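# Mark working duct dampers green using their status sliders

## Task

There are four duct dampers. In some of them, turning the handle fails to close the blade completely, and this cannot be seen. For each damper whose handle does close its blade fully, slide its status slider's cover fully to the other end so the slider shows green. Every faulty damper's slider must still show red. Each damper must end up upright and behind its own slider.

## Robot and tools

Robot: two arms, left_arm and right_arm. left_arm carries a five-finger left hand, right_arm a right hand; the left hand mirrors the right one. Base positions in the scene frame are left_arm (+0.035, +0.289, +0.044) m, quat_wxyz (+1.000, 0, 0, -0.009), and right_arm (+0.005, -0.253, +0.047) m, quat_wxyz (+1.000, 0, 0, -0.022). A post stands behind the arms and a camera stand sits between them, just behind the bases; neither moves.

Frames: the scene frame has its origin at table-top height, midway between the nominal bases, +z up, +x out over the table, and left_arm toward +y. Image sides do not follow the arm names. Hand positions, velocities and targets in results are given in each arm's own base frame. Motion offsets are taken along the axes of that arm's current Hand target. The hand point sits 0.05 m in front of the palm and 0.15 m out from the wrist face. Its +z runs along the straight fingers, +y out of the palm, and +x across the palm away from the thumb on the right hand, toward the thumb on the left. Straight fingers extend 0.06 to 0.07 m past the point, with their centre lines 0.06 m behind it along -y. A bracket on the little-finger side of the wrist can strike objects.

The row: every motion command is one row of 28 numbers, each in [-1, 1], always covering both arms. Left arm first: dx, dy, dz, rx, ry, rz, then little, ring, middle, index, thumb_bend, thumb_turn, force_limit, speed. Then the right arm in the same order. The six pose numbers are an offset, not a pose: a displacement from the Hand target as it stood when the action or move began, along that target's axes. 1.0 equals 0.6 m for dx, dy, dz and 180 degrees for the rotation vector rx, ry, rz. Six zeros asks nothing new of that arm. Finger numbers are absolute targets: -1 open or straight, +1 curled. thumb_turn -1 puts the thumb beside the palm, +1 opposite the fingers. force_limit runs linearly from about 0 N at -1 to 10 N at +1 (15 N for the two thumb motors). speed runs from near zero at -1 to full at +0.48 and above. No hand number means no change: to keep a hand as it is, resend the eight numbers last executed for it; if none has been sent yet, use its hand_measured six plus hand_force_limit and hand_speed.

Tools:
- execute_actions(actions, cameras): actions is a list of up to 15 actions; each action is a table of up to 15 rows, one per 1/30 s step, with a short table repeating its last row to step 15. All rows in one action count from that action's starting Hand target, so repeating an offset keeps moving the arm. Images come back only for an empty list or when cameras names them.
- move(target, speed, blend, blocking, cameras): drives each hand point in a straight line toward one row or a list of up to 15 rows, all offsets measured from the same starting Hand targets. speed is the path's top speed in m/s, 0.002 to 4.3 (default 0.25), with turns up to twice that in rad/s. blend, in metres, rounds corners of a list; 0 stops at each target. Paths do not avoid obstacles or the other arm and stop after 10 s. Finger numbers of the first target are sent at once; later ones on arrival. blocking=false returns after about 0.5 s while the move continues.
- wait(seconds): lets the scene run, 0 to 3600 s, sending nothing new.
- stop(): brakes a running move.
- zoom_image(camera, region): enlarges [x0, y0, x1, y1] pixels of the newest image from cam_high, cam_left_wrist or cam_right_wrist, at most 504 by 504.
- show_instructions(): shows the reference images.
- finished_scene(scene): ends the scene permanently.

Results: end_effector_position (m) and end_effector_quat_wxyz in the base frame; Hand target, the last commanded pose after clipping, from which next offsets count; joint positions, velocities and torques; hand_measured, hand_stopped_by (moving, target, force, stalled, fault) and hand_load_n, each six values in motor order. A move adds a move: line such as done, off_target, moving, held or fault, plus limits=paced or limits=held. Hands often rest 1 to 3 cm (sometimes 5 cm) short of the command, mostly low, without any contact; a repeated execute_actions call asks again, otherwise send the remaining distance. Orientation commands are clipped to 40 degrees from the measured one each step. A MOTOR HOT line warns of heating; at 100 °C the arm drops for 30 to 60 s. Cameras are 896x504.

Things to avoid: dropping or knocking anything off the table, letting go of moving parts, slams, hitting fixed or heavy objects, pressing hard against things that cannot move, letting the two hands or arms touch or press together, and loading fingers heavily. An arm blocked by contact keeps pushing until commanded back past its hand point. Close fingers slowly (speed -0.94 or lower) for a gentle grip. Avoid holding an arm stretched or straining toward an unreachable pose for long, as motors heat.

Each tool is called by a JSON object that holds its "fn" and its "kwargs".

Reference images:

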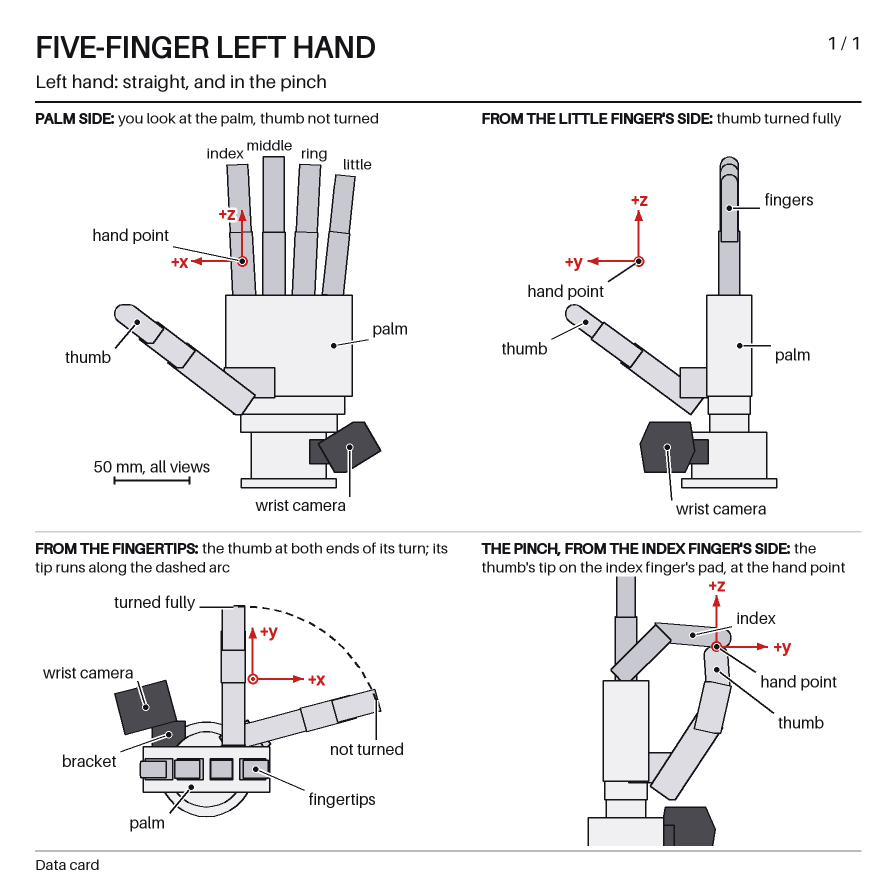

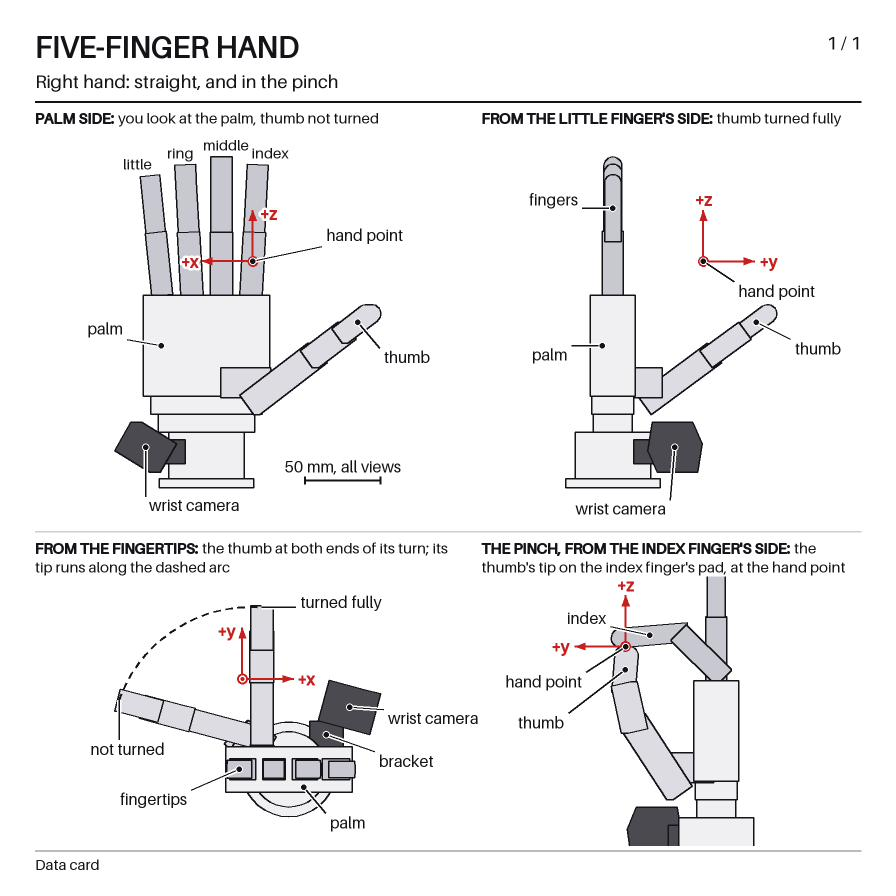

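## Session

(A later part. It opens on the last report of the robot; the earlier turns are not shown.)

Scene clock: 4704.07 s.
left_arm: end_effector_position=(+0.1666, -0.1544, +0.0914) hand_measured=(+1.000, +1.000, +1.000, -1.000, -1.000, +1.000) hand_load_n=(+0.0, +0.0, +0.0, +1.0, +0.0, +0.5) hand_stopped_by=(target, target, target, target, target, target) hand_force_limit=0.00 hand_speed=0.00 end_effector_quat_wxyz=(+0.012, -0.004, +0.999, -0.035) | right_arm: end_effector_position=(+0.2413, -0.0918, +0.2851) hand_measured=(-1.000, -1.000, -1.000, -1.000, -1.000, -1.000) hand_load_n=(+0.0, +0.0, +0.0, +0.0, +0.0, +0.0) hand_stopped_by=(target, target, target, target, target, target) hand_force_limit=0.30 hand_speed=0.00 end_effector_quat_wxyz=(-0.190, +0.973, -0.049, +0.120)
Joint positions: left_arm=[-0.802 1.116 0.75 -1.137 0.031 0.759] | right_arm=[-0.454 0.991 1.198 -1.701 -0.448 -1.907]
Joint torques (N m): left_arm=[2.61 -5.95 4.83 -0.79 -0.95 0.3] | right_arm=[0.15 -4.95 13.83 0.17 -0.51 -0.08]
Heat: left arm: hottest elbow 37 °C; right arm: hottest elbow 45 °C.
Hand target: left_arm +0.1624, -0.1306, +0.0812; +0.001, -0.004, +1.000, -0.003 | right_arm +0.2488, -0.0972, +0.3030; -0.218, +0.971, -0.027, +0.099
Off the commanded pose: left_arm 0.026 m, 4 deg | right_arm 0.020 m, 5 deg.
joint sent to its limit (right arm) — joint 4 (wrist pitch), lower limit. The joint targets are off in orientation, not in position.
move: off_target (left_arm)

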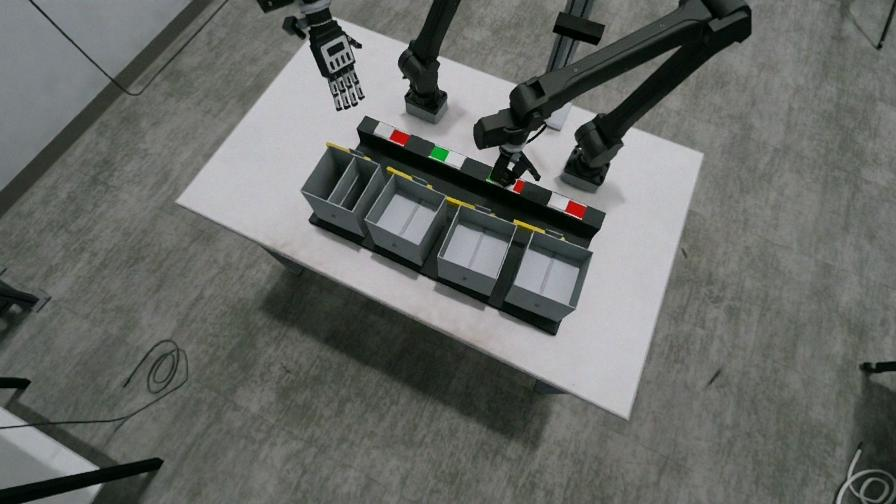

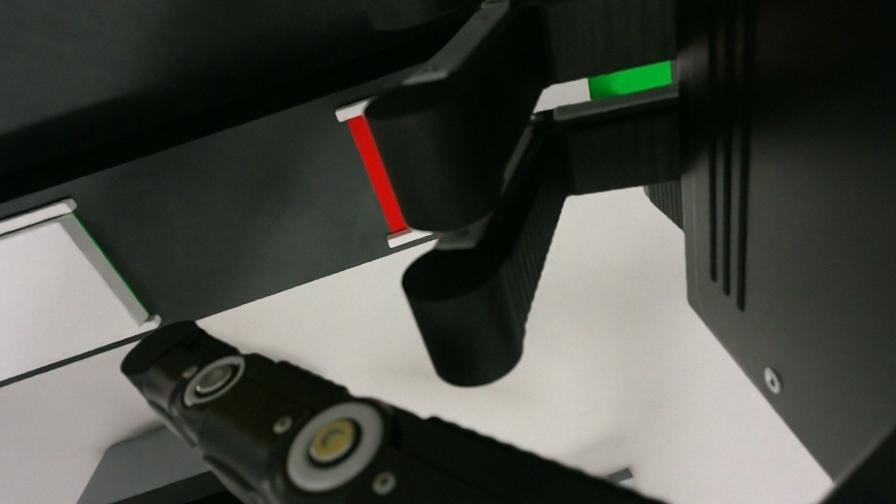

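{"fn": "move", "kwargs": {"target": [[0,0.06,0,0,0,0,1,1,1,-1,-1,1,0,0, 0,0,0,0,0,0,-1,-1,-1,-1,-1,-1,0.3,0]], "speed": 0.05, "cameras": ["cam_high","cam_left_wrist"]}}

{"fn": "zoom_image", "kwargs": {"camera": "cam_high", "region": [420, 100, 620, 260]}}

Scene clock: 4709.83 s.
left_arm: end_effector_position=(+0.1672, -0.1303, +0.0897) hand_measured=(+1.000, +1.000, +1.000, -1.000, -1.000, +1.000) hand_load_n=(+0.0, +0.0, +0.0, +2.0, +0.0, +0.0) hand_stopped_by=(target, target, target, target, target, target) hand_force_limit=0.00 hand_speed=0.00 end_effector_quat_wxyz=(+0.011, -0.008, +0.999, -0.048) | right_arm: end_effector_position=(+0.2413, -0.0918, +0.2851) hand_measured=(-1.000, -1.000, -1.000, -1.000, -1.000, -1.000) hand_load_n=(+0.0, +0.0, +0.0, +0.0, +0.0, +0.0) hand_stopped_by=(target, target, target, target, target, target) hand_force_limit=0.30 hand_speed=0.00 end_effector_quat_wxyz=(-0.190, +0.973, -0.049, +0.120)
Joint positions: left_arm=[-0.719 1.055 0.707 -1.142 0.058 0.833] | right_arm=[-0.454 0.991 1.198 -1.701 -0.448 -1.907]
Joint torques (N m): left_arm=[3.6 -5.95 4.44 -1.48 -1.79 0.51] | right_arm=[0.62 -4.66 13.97 0.02 -0.49 -0.1]
Heat: left arm: hottest elbow 36 °C; right arm: hottest elbow 46 °C.
Hand target: left_arm +0.1621, -0.0946, +0.0810; +0.001, -0.004, +1.000, -0.003 | right_arm +0.2488, -0.0972, +0.3030; -0.218, +0.971, -0.027, +0.099
Off the commanded pose: left_arm 0.037 m, 5 deg | right_arm 0.020 m, 5 deg.
joint sent to its limit (right arm) — joint 4 (wrist pitch), lower limit. The joint targets are off in orientation, not in position.
move: off_target (left_arm)

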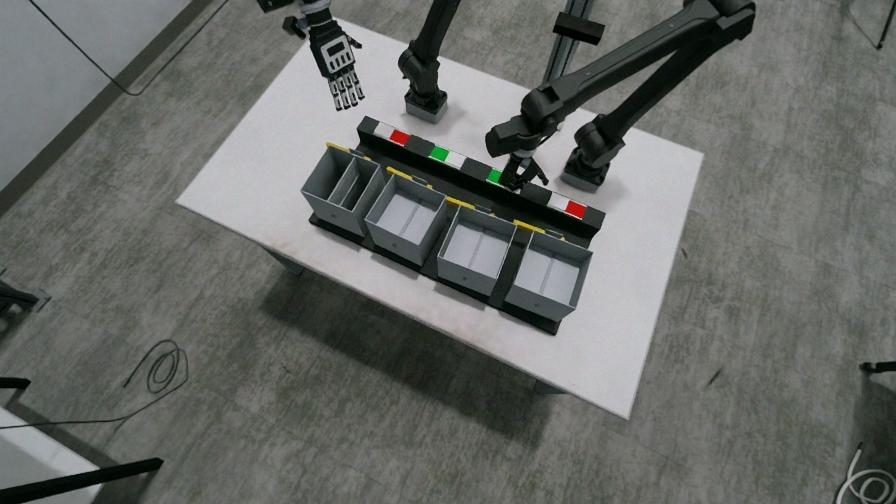

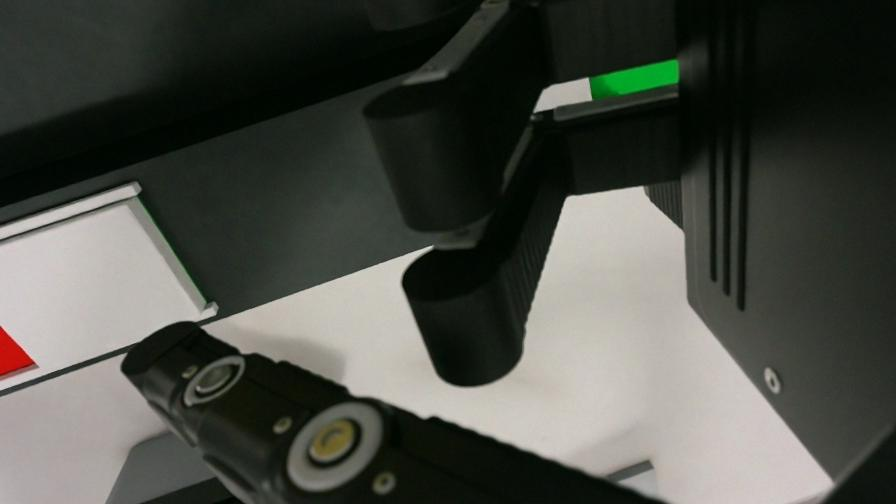

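Scaled by 2.520.

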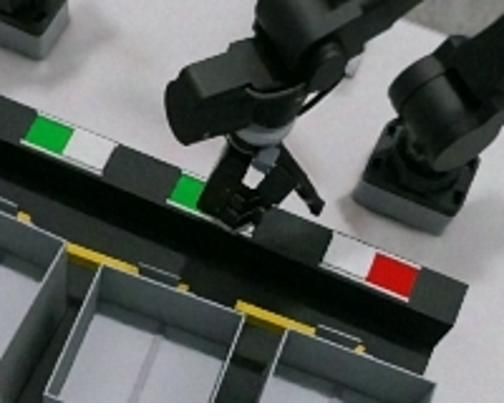

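{"fn": "move", "kwargs": {"target": [[0,0.018,0,0,0,0,1,1,1,-1,-1,1,0,0, 0,0,0,0,0,0,-1,-1,-1,-1,-1,-1,0.3,0]], "speed": 0.05}}

Scene clock: 4716.27 s.
left_arm: end_effector_position=(+0.1675, -0.1282, +0.0883) hand_measured=(+1.000, +1.000, +1.000, -1.000, -1.000, +1.000) hand_load_n=(+0.0, +0.0, +0.0, +2.0, +0.0, +0.0) hand_stopped_by=(target, target, target, target, target, target) hand_force_limit=0.00 hand_speed=0.00 end_effector_quat_wxyz=(+0.011, -0.008, +0.998, -0.058) | right_arm: end_effector_position=(+0.2413, -0.0918, +0.2851) hand_measured=(-1.000, -1.000, -1.000, -1.000, -1.000, -1.000) hand_load_n=(+0.0, +0.0, +0.0, -0.5, +0.0, +0.0) hand_stopped_by=(target, target, target, target, target, target) hand_force_limit=0.30 hand_speed=0.00 end_effector_quat_wxyz=(-0.190, +0.973, -0.049, +0.120)
Joint positions: left_arm=[-0.7 1.041 0.696 -1.134 0.075 0.85] | right_arm=[-0.454 0.991 1.198 -1.701 -0.448 -1.907]
Joint torques (N m): left_arm=[4.42 -6.18 4.36 -2.1 -2.32 0.65] | right_arm=[-0.09 -3.9 13.94 -0.01 -0.52 -0.1]
Heat: left arm: hottest elbow 36 °C; right arm: hottest elbow 47 °C.
Hand target: left_arm +0.1621, -0.0838, +0.0810; +0.001, -0.004, +1.000, -0.003 | right_arm +0.2488, -0.0972, +0.3030; -0.218, +0.971, -0.027, +0.099
Off the commanded pose: left_arm 0.045 m, 6 deg | right_arm 0.020 m, 5 deg.
joint sent to its limit (right arm) — joint 4 (wrist pitch), lower limit. The joint targets are off in orientation, not in position.
move: off_target (left_arm)

{"fn": "move", "kwargs": {"target": [[0,-0.15,0,0,0,0,1,1,1,-1,-1,1,0,0, 0,0,0,0,0,0,-1,-1,-1,-1,-1,-1,0.3,0],[0,-0.15,-0.17,0,0,0,1,1,1,-1,-1,1,0,0, 0,0,0,0,0,0,-1,-1,-1,-1,-1,-1,0.3,0],[0,0.0913,-0.17,0,0,0,1,1,1,-1,-1,1,0,0, 0,0,0,0,0,0,-1,-1,-1,-1,-1,-1,0.3,0]], "speed": [0.1,0.12,0.12], "cameras": ["cam_high","cam_left_wrist"]}}

{"fn": "zoom_image", "kwargs": {"camera": "cam_high", "region": [420, 100, 620, 260]}}

Scene clock: 4730.63 s.
left_arm: end_effector_position=(+0.1644, -0.0314, +0.1832) hand_measured=(+1.000, +1.000, +1.000, -1.000, -1.000, +1.000) hand_load_n=(+0.0, +0.0, +0.0, +0.0, +0.0, +0.0) hand_stopped_by=(target, target, target, target, target, target) hand_force_limit=0.00 hand_speed=0.00 end_effector_quat_wxyz=(+0.004, -0.005, +1.000, -0.003) | right_arm: end_effector_position=(+0.2413, -0.0918, +0.2851) hand_measured=(-1.000, -1.000, -1.000, -1.000, -1.000, -1.000) hand_load_n=(+0.0, +0.0, +0.0, +0.0, +0.0, +0.0) hand_stopped_by=(target, target, target, target, target, target) hand_force_limit=0.30 hand_speed=0.00 end_effector_quat_wxyz=(-0.190, +0.973, -0.049, +0.120)
Joint positions: left_arm=[-0.432 0.876 0.842 -1.527 0.002 1.128] | right_arm=[-0.454 0.991 1.198 -1.701 -0.448 -1.907]
Joint torques (N m): left_arm=[1.2 -3.9 7.21 -0.28 0.05 0.12] | right_arm=[0.26 -4.6 13.79 0.08 -0.5 -0.1]
Heat: left arm: hottest elbow 36 °C; right arm: hottest elbow 48 °C.
Hand target: left_arm +0.1616, -0.0284, +0.1826; +0.001, -0.004, +1.000, -0.003 | right_arm +0.2488, -0.0972, +0.3030; -0.218, +0.971, -0.027, +0.099
Off the commanded pose: left_arm 0.004 m, 0 deg | right_arm 0.020 m, 5 deg.
joint sent to its limit (right arm) — joint 4 (wrist pitch), lower limit. The joint targets are off in orientation, not in position.
move: done

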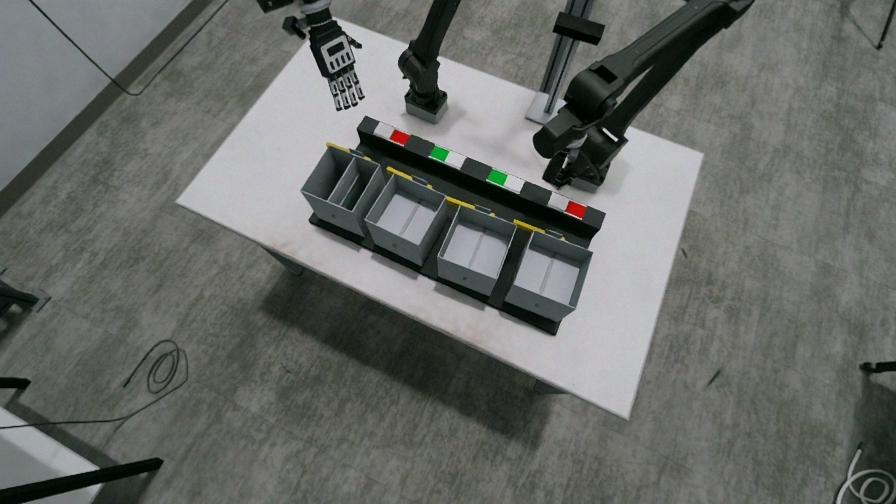

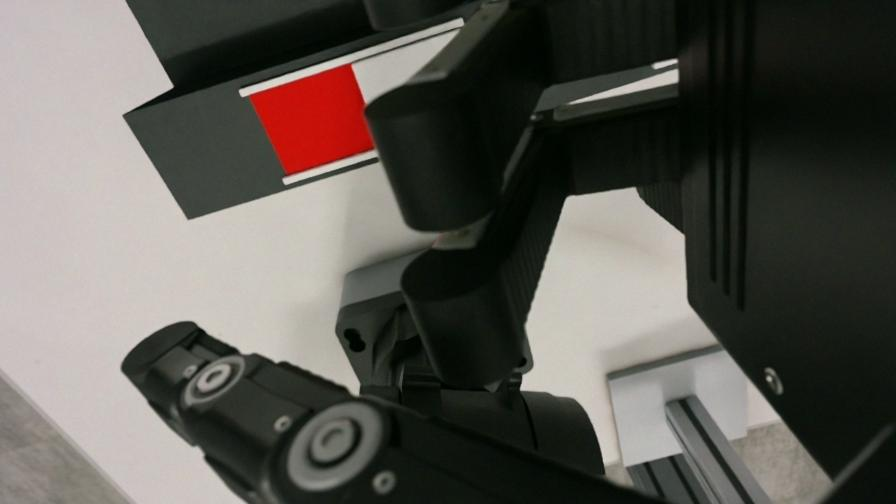

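Scaled by 2.520.

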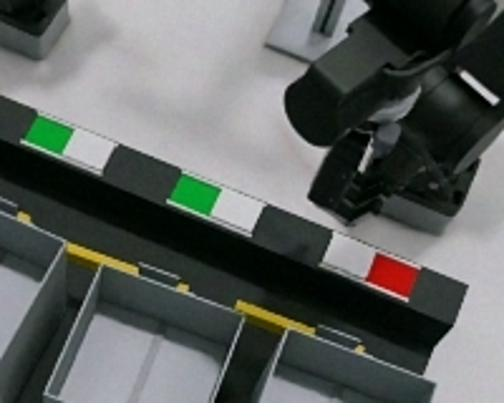

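{"fn": "move", "kwargs": {"target": [[-0.002,0,0.1,0,0,0,1,1,1,-1,-1,1,0,0, 0,0,0,0,0,0,-1,-1,-1,-1,-1,-1,0.3,0],[-0.002,0,0.172,0,0,0,1,1,1,-1,-1,1,0,0, 0,0,0,0,0,0,-1,-1,-1,-1,-1,-1,0.3,0]], "speed": [0.12,0.04], "cameras": ["cam_high","cam_left_wrist"]}}

{"fn": "zoom_image", "kwargs": {"camera": "cam_high", "region": [420, 100, 620, 260]}}

Scene clock: 4738.70 s.
left_arm: end_effector_position=(+0.1619, -0.0303, +0.0964) hand_measured=(+1.000, +1.000, +1.000, -1.000, -1.000, +1.000) hand_load_n=(+0.0, +0.0, +0.0, -4.0, +0.0, +0.0) hand_stopped_by=(target, target, target, target, target, target) hand_force_limit=0.00 hand_speed=0.00 end_effector_quat_wxyz=(+0.006, -0.005, +1.000, -0.005) | right_arm: end_effector_position=(+0.2413, -0.0918, +0.2851) hand_measured=(-1.000, -1.000, -1.000, -1.000, -1.000, -1.000) hand_load_n=(+0.0, +0.0, +0.0, +0.0, +0.0, +0.0) hand_stopped_by=(target, target, target, target, target, target) hand_force_limit=0.30 hand_speed=0.00 end_effector_quat_wxyz=(-0.190, +0.973, -0.049, +0.120)
Joint positions: left_arm=[-0.431 0.908 0.629 -1.277 0.004 1.13] | right_arm=[-0.454 0.991 1.198 -1.701 -0.448 -1.907]
Joint torques (N m): left_arm=[0.97 -1.2 4.93 1.8 -0.01 0.09] | right_arm=[0.5 -4.48 13.71 0.16 -0.48 -0.06]
Heat: left arm: hottest elbow 36 °C; right arm: hottest elbow 48 °C.
Hand target: left_arm +0.1629, -0.0290, +0.0794; +0.001, -0.004, +1.000, -0.003 | right_arm +0.2488, -0.0972, +0.3030; -0.218, +0.971, -0.027, +0.099
Off the commanded pose: left_arm 0.017 m, 1 deg | right_arm 0.020 m, 5 deg.
joint sent to its limit (right arm) — joint 4 (wrist pitch), lower limit. The joint targets are off in orientation, not in position.
move: off_target (left_arm)

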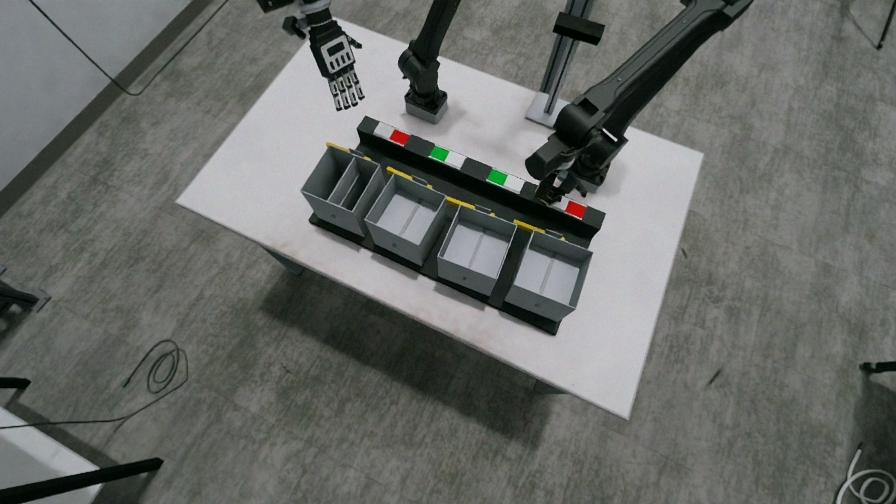

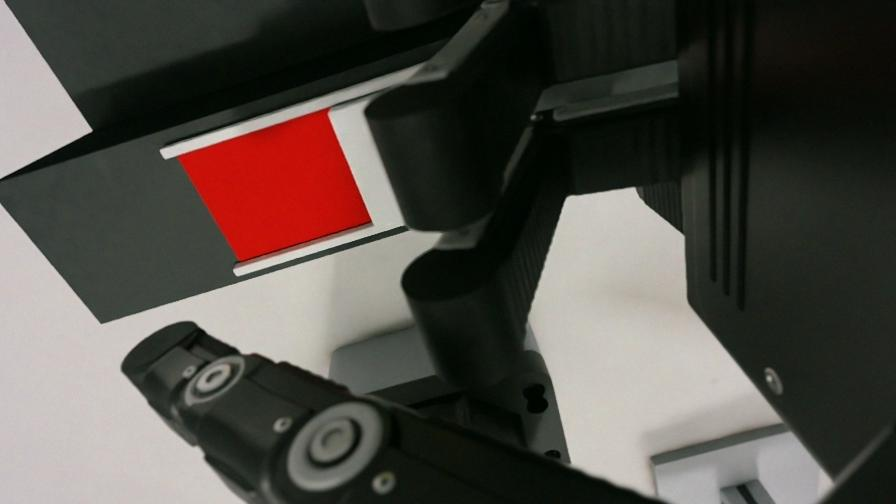

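Scaled by 2.520.

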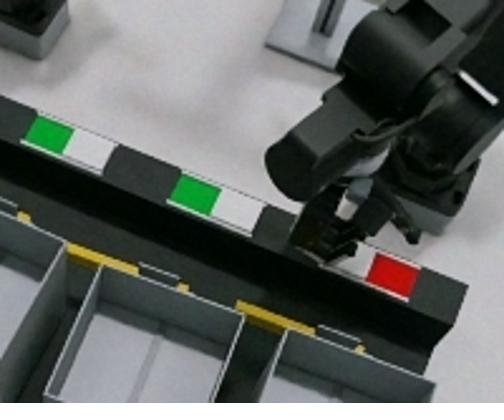

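{"fn": "move", "kwargs": {"target": [[0,0.15,-0.006,0,0,0,1,1,1,-1,-1,1,0,0, 0,0,0,0,0,0,-1,-1,-1,-1,-1,-1,0.3,0]], "speed": 0.05, "cameras": ["cam_high","cam_left_wrist"]}}

{"fn": "zoom_image", "kwargs": {"camera": "cam_high", "region": [420, 100, 620, 260]}}

Scene clock: 4748.53 s.
left_arm: end_effector_position=(+0.1711, +0.0427, +0.0933) hand_measured=(+1.000, +1.000, +1.000, -1.000, -1.000, +1.000) hand_load_n=(+0.0, +0.0, +0.0, +1.0, +0.0, +0.0) hand_stopped_by=(target, target, target, target, target, target) hand_force_limit=0.00 hand_speed=0.00 end_effector_quat_wxyz=(+0.016, -0.008, +0.999, -0.030) | right_arm: end_effector_position=(+0.2413, -0.0918, +0.2851) hand_measured=(-1.000, -1.000, -1.000, -1.000, -1.000, -1.000) hand_load_n=(+0.0, +0.0, +0.0, +0.0, +0.0, +0.0) hand_stopped_by=(target, target, target, target, target, target) hand_force_limit=0.30 hand_speed=0.00 end_effector_quat_wxyz=(-0.190, +0.973, -0.049, +0.120)
Joint positions: left_arm=[-0.025 0.855 0.603 -1.286 0.058 1.528] | right_arm=[-0.454 0.991 1.198 -1.701 -0.448 -1.907]
Joint torques (N m): left_arm=[3.02 -1.96 4.96 0.31 -1.8 0.42] | right_arm=[0.21 -4.89 13.75 -0.02 -0.52 -0.09]
Heat: left arm: hottest elbow 35 °C; right arm: hottest elbow 49 °C.
Hand target: left_arm +0.1621, +0.0610, +0.0824; +0.000, -0.004, +1.000, -0.003 | right_arm +0.2488, -0.0972, +0.3030; -0.218, +0.971, -0.027, +0.099
Off the commanded pose: left_arm 0.023 m, 4 deg | right_arm 0.020 m, 5 deg.
joint sent to its limit (right arm) — joint 4 (wrist pitch), lower limit. The joint targets are off in orientation, not in position.
move: off_target (left_arm)

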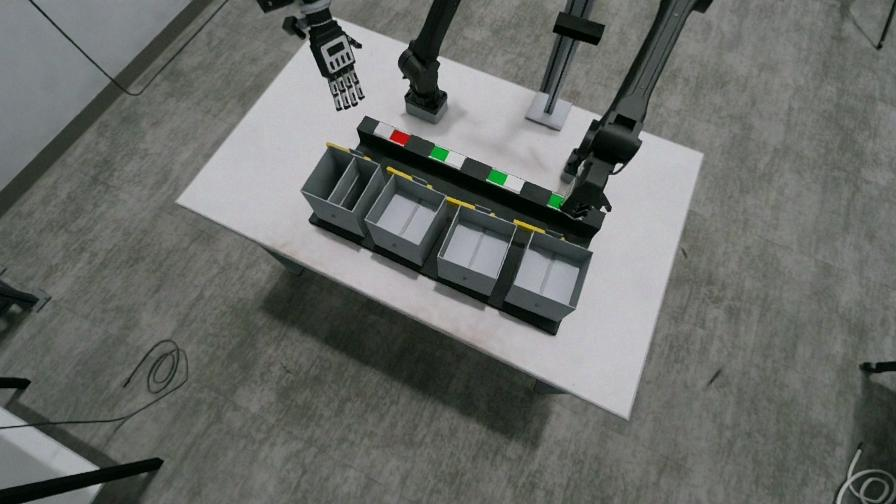

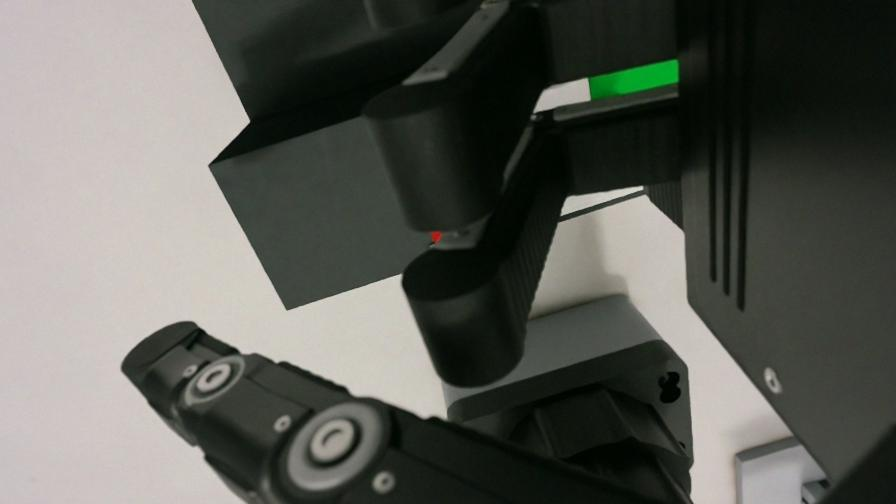

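Scaled by 2.520.

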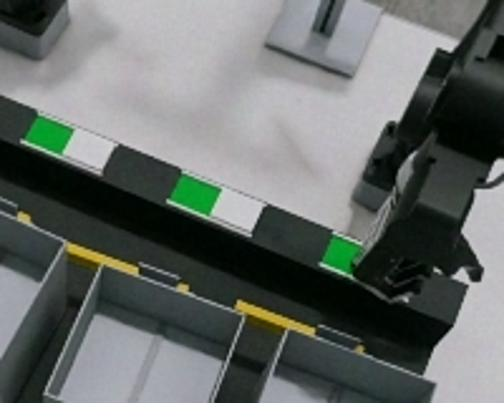

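{"fn": "move", "kwargs": {"target": [[0,0.065,0,0,0,0,1,1,1,-1,-1,1,0,0, 0,0,0,0,0,0,-1,-1,-1,-1,-1,-1,0.3,0]], "speed": 0.05, "cameras": ["cam_high","cam_left_wrist"]}}

{"fn": "zoom_image", "kwargs": {"camera": "cam_high", "region": [420, 100, 620, 260]}}

Scene clock: 4757.03 s.
left_arm: end_effector_position=(+0.1697, +0.0586, +0.0892) hand_measured=(+1.000, +1.000, +1.000, -1.000, -1.000, +1.000) hand_load_n=(+0.0, +0.0, +0.0, +2.5, +0.0, +0.0) hand_stopped_by=(target, target, target, target, target, target) hand_force_limit=0.00 hand_speed=0.00 end_effector_quat_wxyz=(+0.019, -0.013, +0.998, -0.062) | right_arm: end_effector_position=(+0.2413, -0.0918, +0.2851) hand_measured=(-1.000, -1.000, -1.000, -1.000, -1.000, -1.000) hand_load_n=(+0.0, +0.0, +0.0, +0.0, +0.0, +0.0) hand_stopped_by=(target, target, target, target, target, target) hand_force_limit=0.30 hand_speed=0.00 end_effector_quat_wxyz=(-0.190, +0.973, -0.049, +0.120)
Joint positions: left_arm=[0.124 0.855 0.599 -1.292 0.127 1.668] | right_arm=[-0.454 0.991 1.198 -1.701 -0.448 -1.907]
Joint torques (N m): left_arm=[5.3 -0.97 5.94 0.32 -4.16 0.79] | right_arm=[0.79 -4.6 13.85 -0.08 -0.47 -0.06]
Heat: left arm: hottest elbow 35 °C; right arm: hottest elbow 49 °C.
Hand target: left_arm +0.1619, +0.1000, +0.0821; +0.001, -0.004, +1.000, -0.003 | right_arm +0.2488, -0.0972, +0.3030; -0.218, +0.971, -0.027, +0.099
Off the commanded pose: left_arm 0.043 m, 7 deg | right_arm 0.020 m, 5 deg.
joint sent to its limit (right arm) — joint 4 (wrist pitch), lower limit. The joint targets are off in orientation, not in position.
move: off_target (left_arm)

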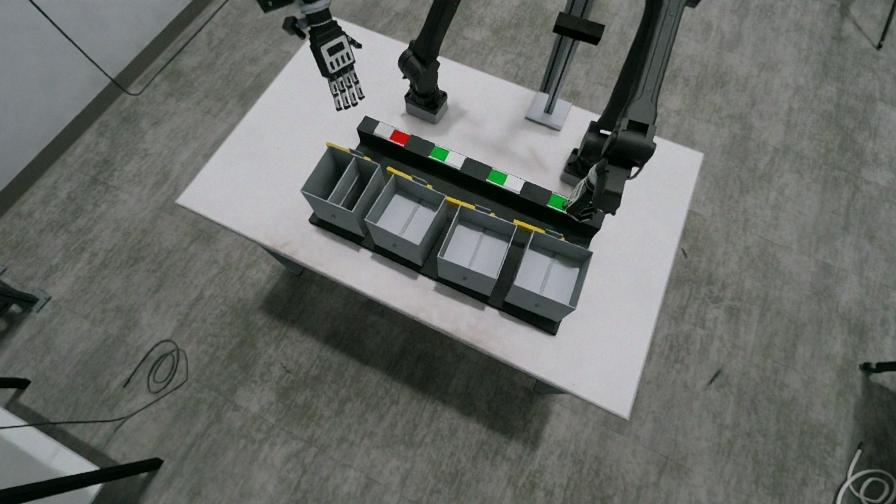

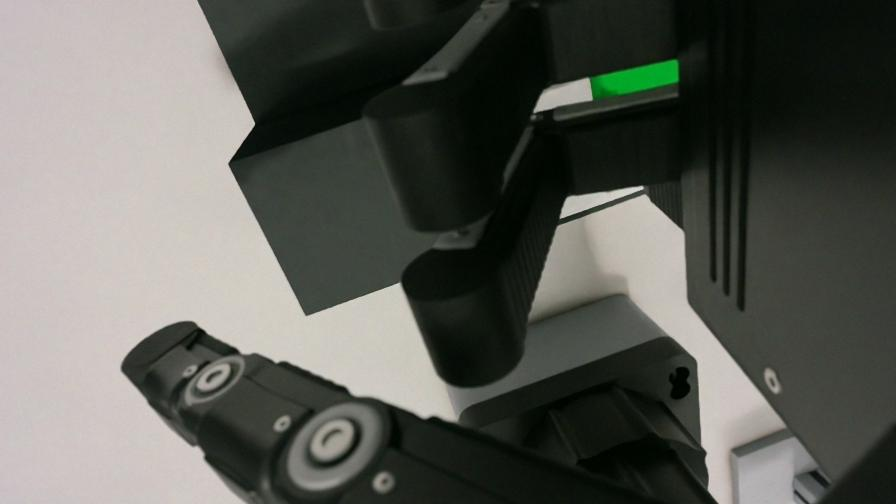

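Scaled by 2.520.

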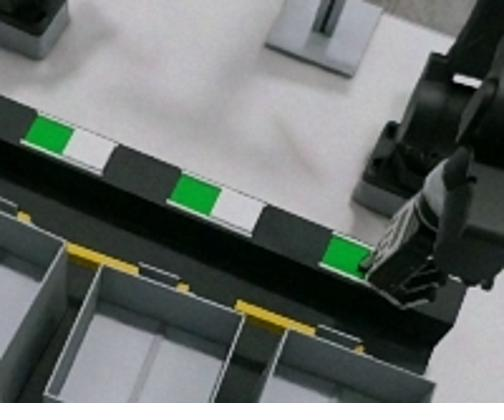

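{"fn": "move", "kwargs": {"target": [[0,-0.16,0,0,0,0,1,1,1,-1,-1,1,0,0, 0,0,0,0,0,0,-1,-1,-1,-1,-1,-1,0.3,0],[0,-0.16,-0.2,0,0,0,1,1,1,-1,-1,1,0,0, 0,0,0,0,0,0,-1,-1,-1,-1,-1,-1,0.3,0]], "speed": [0.1,0.12], "cameras": ["cam_high","cam_left_wrist"]}}

{"fn": "zoom_image", "kwargs": {"camera": "cam_high", "region": [420, 100, 620, 340]}}

{"fn": "zoom_image", "kwargs": {"camera": "cam_high", "region": [420, 180, 540, 310]}}

Scene clock: 4768.93 s.
left_arm: end_effector_position=(+0.1561, +0.0093, +0.1892) hand_measured=(+1.000, +1.000, +1.000, -1.000, -1.000, +1.000) hand_load_n=(+0.5, +0.0, +0.0, +0.0, -0.5, +0.0) hand_stopped_by=(target, target, target, target, target, target) hand_force_limit=0.00 hand_speed=0.00 end_effector_quat_wxyz=(-0.017, -0.003, +1.000, +0.003) | right_arm: end_effector_position=(+0.2413, -0.0918, +0.2851) hand_measured=(-1.000, -1.000, -1.000, -1.000, -1.000, -1.000) hand_load_n=(+0.0, +0.0, +0.0, +0.0, +0.0, -0.5) hand_stopped_by=(target, target, target, target, target, target) hand_force_limit=0.30 hand_speed=0.00 end_effector_quat_wxyz=(-0.190, +0.973, -0.049, +0.120)
Joint positions: left_arm=[-0.258 0.845 0.837 -1.597 0.003 1.306] | right_arm=[-0.454 0.991 1.198 -1.701 -0.448 -1.907]
Joint torques (N m): left_arm=[-0.44 -3.43 10.47 -0.35 0.04 -0.12] | right_arm=[0.56 -5.01 13.79 0.05 -0.52 -0.03]
Heat: left arm: hottest wrist yaw 38 °C; right arm: hottest elbow 50 °C.
Hand target: left_arm +0.1624, +0.0047, +0.2027; +0.000, -0.004, +1.000, -0.003 | right_arm +0.2488, -0.0972, +0.3030; -0.218, +0.971, -0.027, +0.099
Off the commanded pose: left_arm 0.016 m, 2 deg | right_arm 0.020 m, 5 deg.
joint sent to its limit (right arm) — joint 4 (wrist pitch), lower limit. The joint targets are off in orientation, not in position.
move: off_target (left_arm)

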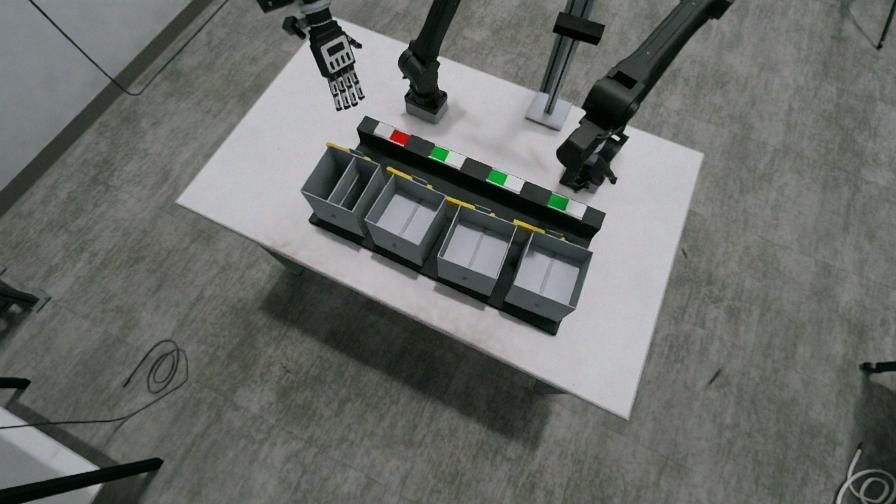

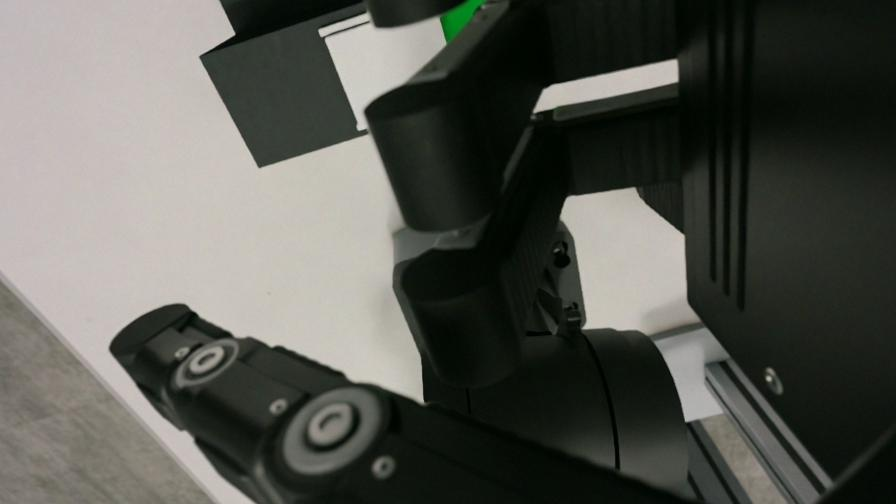

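Scaled by 2.100.

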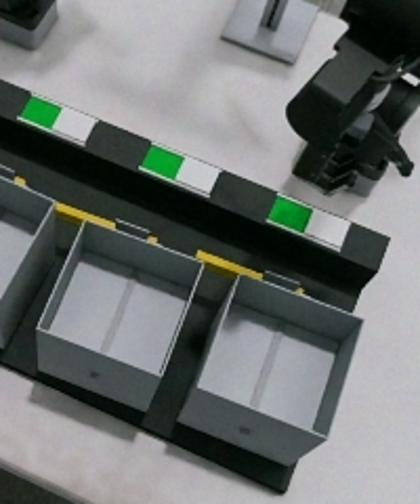

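Scaled by 3.877.

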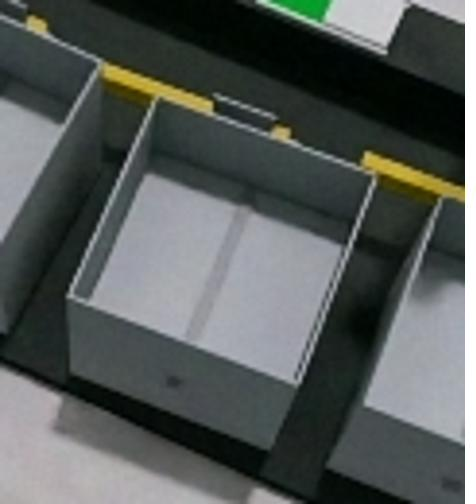

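{"fn": "move", "kwargs": {"target": [[-0.1627,-0.0912,-0.1122,0,0,-0.01,-1,-1,-1,-1,-1,1,0,-0.3, 0,0,0,0,0,0,-1,-1,-1,-1,-1,-1,0.3,0],[-0.385,-0.2558,-0.0788,0,0,-0.0194,-1,-1,-1,-1,-1,1,0,-0.3, 0,0,0,0,0,0,-1,-1,-1,-1,-1,-1,0.3,0]], "speed": 0.2, "blend": 0.03, "cameras": ["cam_high","cam_left_wrist"]}}

Scene clock: 4812.93 s.
left_arm: end_effector_position=(+0.3858, -0.1384, +0.2439) hand_measured=(-1.000, -1.000, -1.000, -1.000, -1.000, +1.000) hand_load_n=(+0.0, +0.0, +0.0, +0.0, +0.0, +0.0) hand_stopped_by=(target, target, target, target, target, target) hand_force_limit=0.00 hand_speed=-0.30 end_effector_quat_wxyz=(-0.010, -0.032, +0.999, +0.002) | right_arm: end_effector_position=(+0.2413, -0.0918, +0.2851) hand_measured=(-1.000, -1.000, -1.000, -1.000, -1.000, -1.000) hand_load_n=(+0.0, +0.0, +0.0, +0.0, +0.0, +0.0) hand_stopped_by=(target, target, target, target, target, target) hand_force_limit=0.30 hand_speed=0.00 end_effector_quat_wxyz=(-0.190, +0.973, -0.049, +0.120)
Joint positions: left_arm=[-0.434 1.564 1.568 -1.594 0.005 1.072] | right_arm=[-0.454 0.991 1.198 -1.701 -0.448 -1.907]
Joint torques (N m): left_arm=[-0.26 -14.33 10.58 -0.13 -0.05 -0.1] | right_arm=[0.38 -4.66 14.01 0.03 -0.53 -0.07]
Heat: left arm: hottest elbow 40 °C; right arm: hottest elbow 51 °C.
Hand target: left_arm +0.3946, -0.1467, +0.2514; +0.001, -0.034, +0.999, -0.003 | right_arm +0.2488, -0.0972, +0.3030; -0.218, +0.971, -0.027, +0.099
Off the commanded pose: left_arm 0.014 m, 1 deg | right_arm 0.020 m, 5 deg.
joint sent to its limit (right arm) — joint 4 (wrist pitch), lower limit. The joint targets are off in orientation, not in position.
move: off_target (left_arm)

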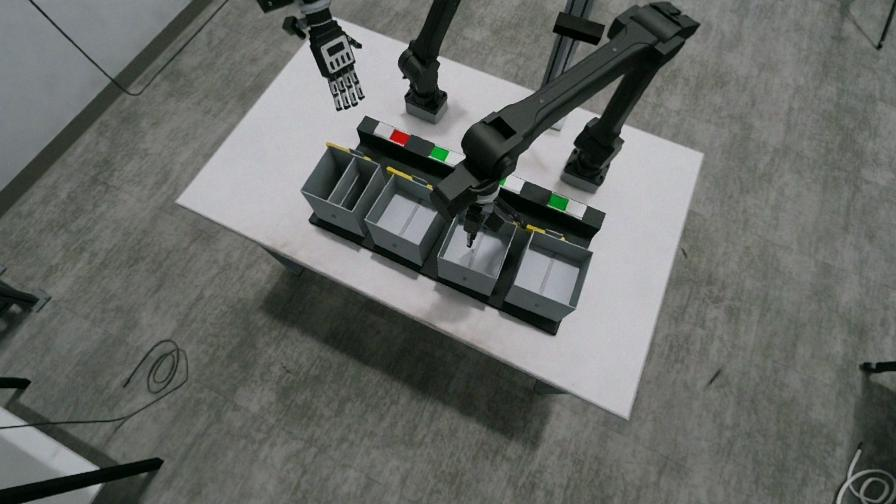

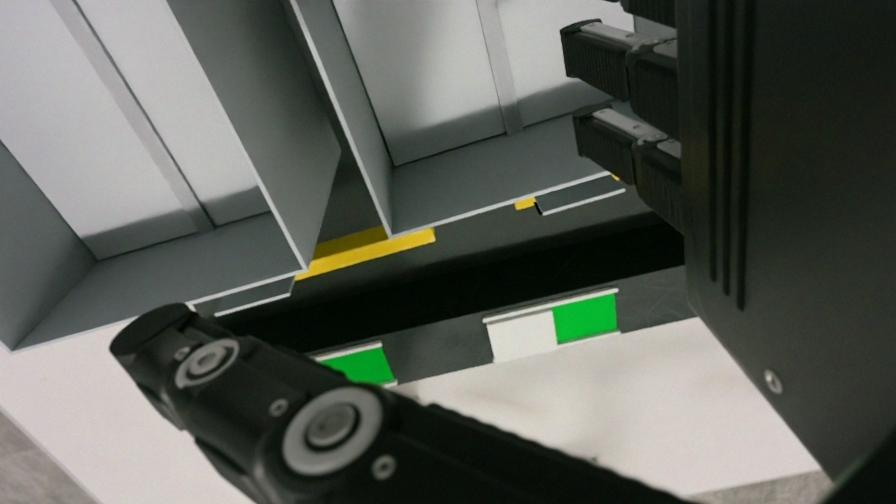

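{"fn": "move", "kwargs": {"target": [[0,0,0.1707,0,0,0,-1,-1,-1,-1,-1,1,0,-0.3, 0,0,0,0,0,0,-1,-1,-1,-1,-1,-1,0.3,0]], "speed": 0.08, "cameras": ["cam_high","cam_left_wrist"]}}

{"fn": "zoom_image", "kwargs": {"camera": "cam_high", "region": [420, 150, 620, 330]}}

Scene clock: 4820.87 s.
left_arm: end_effector_position=(+0.3951, -0.1428, +0.1584) hand_measured=(-1.000, -1.000, -1.000, -1.000, -1.000, +1.000) hand_load_n=(+0.0, +0.0, +0.0, +0.0, +0.0, +0.0) hand_stopped_by=(target, target, target, target, target, target) hand_force_limit=0.00 hand_speed=-0.30 end_effector_quat_wxyz=(+0.007, -0.033, +0.999, -0.007) | right_arm: end_effector_position=(+0.2413, -0.0918, +0.2851) hand_measured=(-1.000, -1.000, -1.000, -1.000, -1.000, -1.000) hand_load_n=(+0.0, +0.0, +0.0, +0.0, +0.0, +0.0) hand_stopped_by=(target, target, target, target, target, target) hand_force_limit=0.30 hand_speed=0.00 end_effector_quat_wxyz=(-0.190, +0.973, -0.049, +0.120)
Joint positions: left_arm=[-0.434 1.587 1.376 -1.34 0.005 1.071] | right_arm=[-0.454 0.991 1.198 -1.701 -0.448 -1.907]
Joint torques (N m): left_arm=[-0.32 -13.92 7.24 0.34 -0.06 -0.11] | right_arm=[0.79 -4.19 13.87 0.03 -0.5 -0.08]
Heat: left arm: hottest elbow 40 °C; right arm: hottest elbow 51 °C.
Hand target: left_arm +0.3946, -0.1473, +0.1488; +0.000, -0.034, +0.999, -0.003 | right_arm +0.2488, -0.0972, +0.3030; -0.218, +0.971, -0.027, +0.099
Off the commanded pose: left_arm 0.010 m, 1 deg | right_arm 0.020 m, 5 deg.
joint sent to its limit (right arm) — joint 4 (wrist pitch), lower limit. The joint targets are off in orientation, not in position.
move: done

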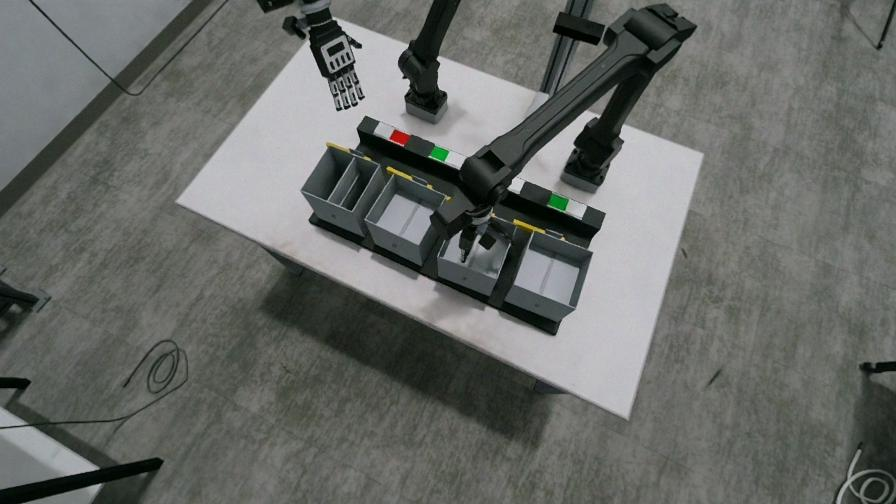

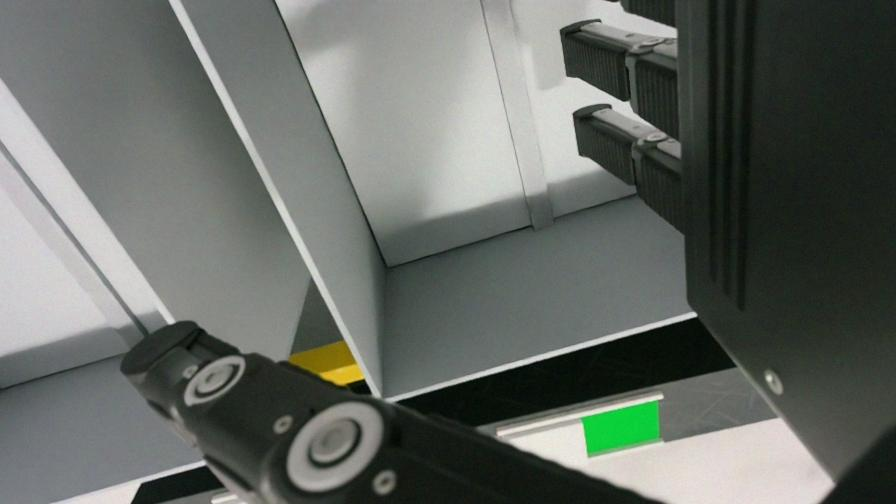

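Scaled by 2.520.

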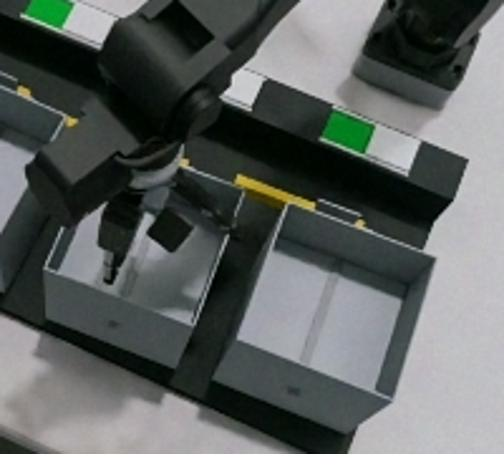

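{"fn": "move", "kwargs": {"target": [[0,-0.06,0,0,0,0,-1,-1,-1,-1,-1,1,0,-0.3, 0,0,0,0,0,0,-1,-1,-1,-1,-1,-1,0.3,0],[0.003,-0.115,0,0,0,0.0194,-1,-1,-1,-1,-1,1,0,-0.3, 0,0,0,0,0,0,-1,-1,-1,-1,-1,-1,0.3,0]], "speed": [0.1,0.04], "cameras": ["cam_high","cam_left_wrist"]}}

{"fn": "zoom_image", "kwargs": {"camera": "cam_high", "region": [420, 150, 620, 330]}}

Scene clock: 4830.23 s.
left_arm: end_effector_position=(+0.3888, -0.1924, +0.1487) hand_measured=(-1.000, -1.000, -1.000, -1.000, -1.000, +1.000) hand_load_n=(-1.5, +0.0, +0.0, +0.0, +0.0, +0.0) hand_stopped_by=(target, target, target, target, target, target) hand_force_limit=0.00 hand_speed=-0.30 end_effector_quat_wxyz=(-0.004, -0.019, +1.000, +0.007) | right_arm: end_effector_position=(+0.2413, -0.0918, +0.2851) hand_measured=(-1.000, -1.000, -1.000, -1.000, -1.000, -1.000) hand_load_n=(+0.0, +0.5, +0.0, +0.0, +0.0, +0.0) hand_stopped_by=(target, target, target, target, target, target) hand_force_limit=0.30 hand_speed=0.00 end_effector_quat_wxyz=(-0.190, +0.973, -0.049, +0.120)
Joint positions: left_arm=[-0.539 1.659 1.432 -1.359 -0.007 0.993] | right_arm=[-0.454 0.991 1.198 -1.701 -0.448 -1.907]
Joint torques (N m): left_arm=[-2.26 -14.15 10.91 0.13 0.37 0.01] | right_arm=[0.44 -4.31 13.86 0.06 -0.46 -0.09]
Heat: left arm: hottest elbow 40 °C; right arm: hottest elbow 51 °C.
Hand target: left_arm +0.3975, -0.2163, +0.1492; +0.001, -0.004, +1.000, -0.003 | right_arm +0.2488, -0.0972, +0.3030; -0.218, +0.971, -0.027, +0.099
Off the commanded pose: left_arm 0.025 m, 2 deg | right_arm 0.020 m, 5 deg.
joint sent to its limit (right arm) — joint 4 (wrist pitch), lower limit. The joint targets are off in orientation, not in position.
move: off_target (left_arm)

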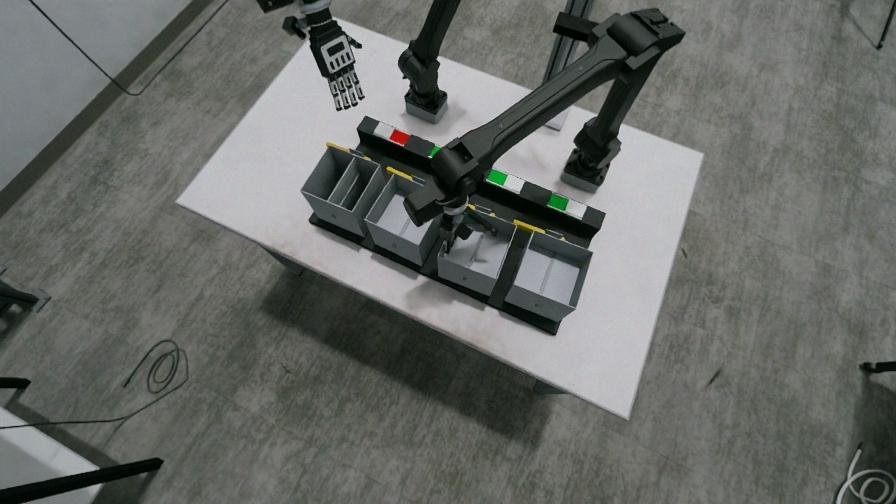

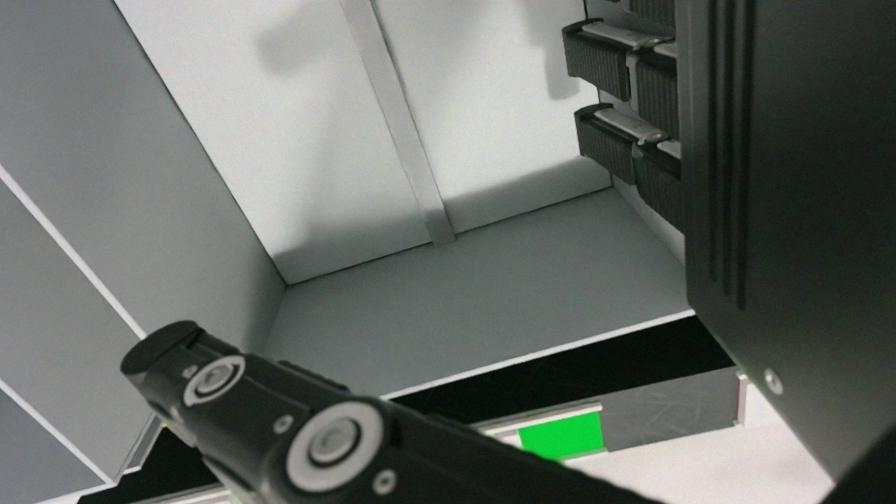

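Scaled by 2.520.

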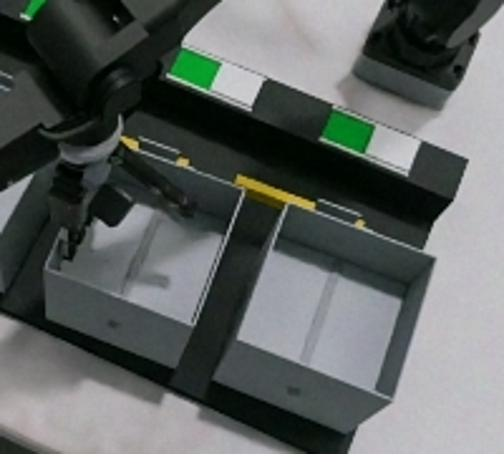

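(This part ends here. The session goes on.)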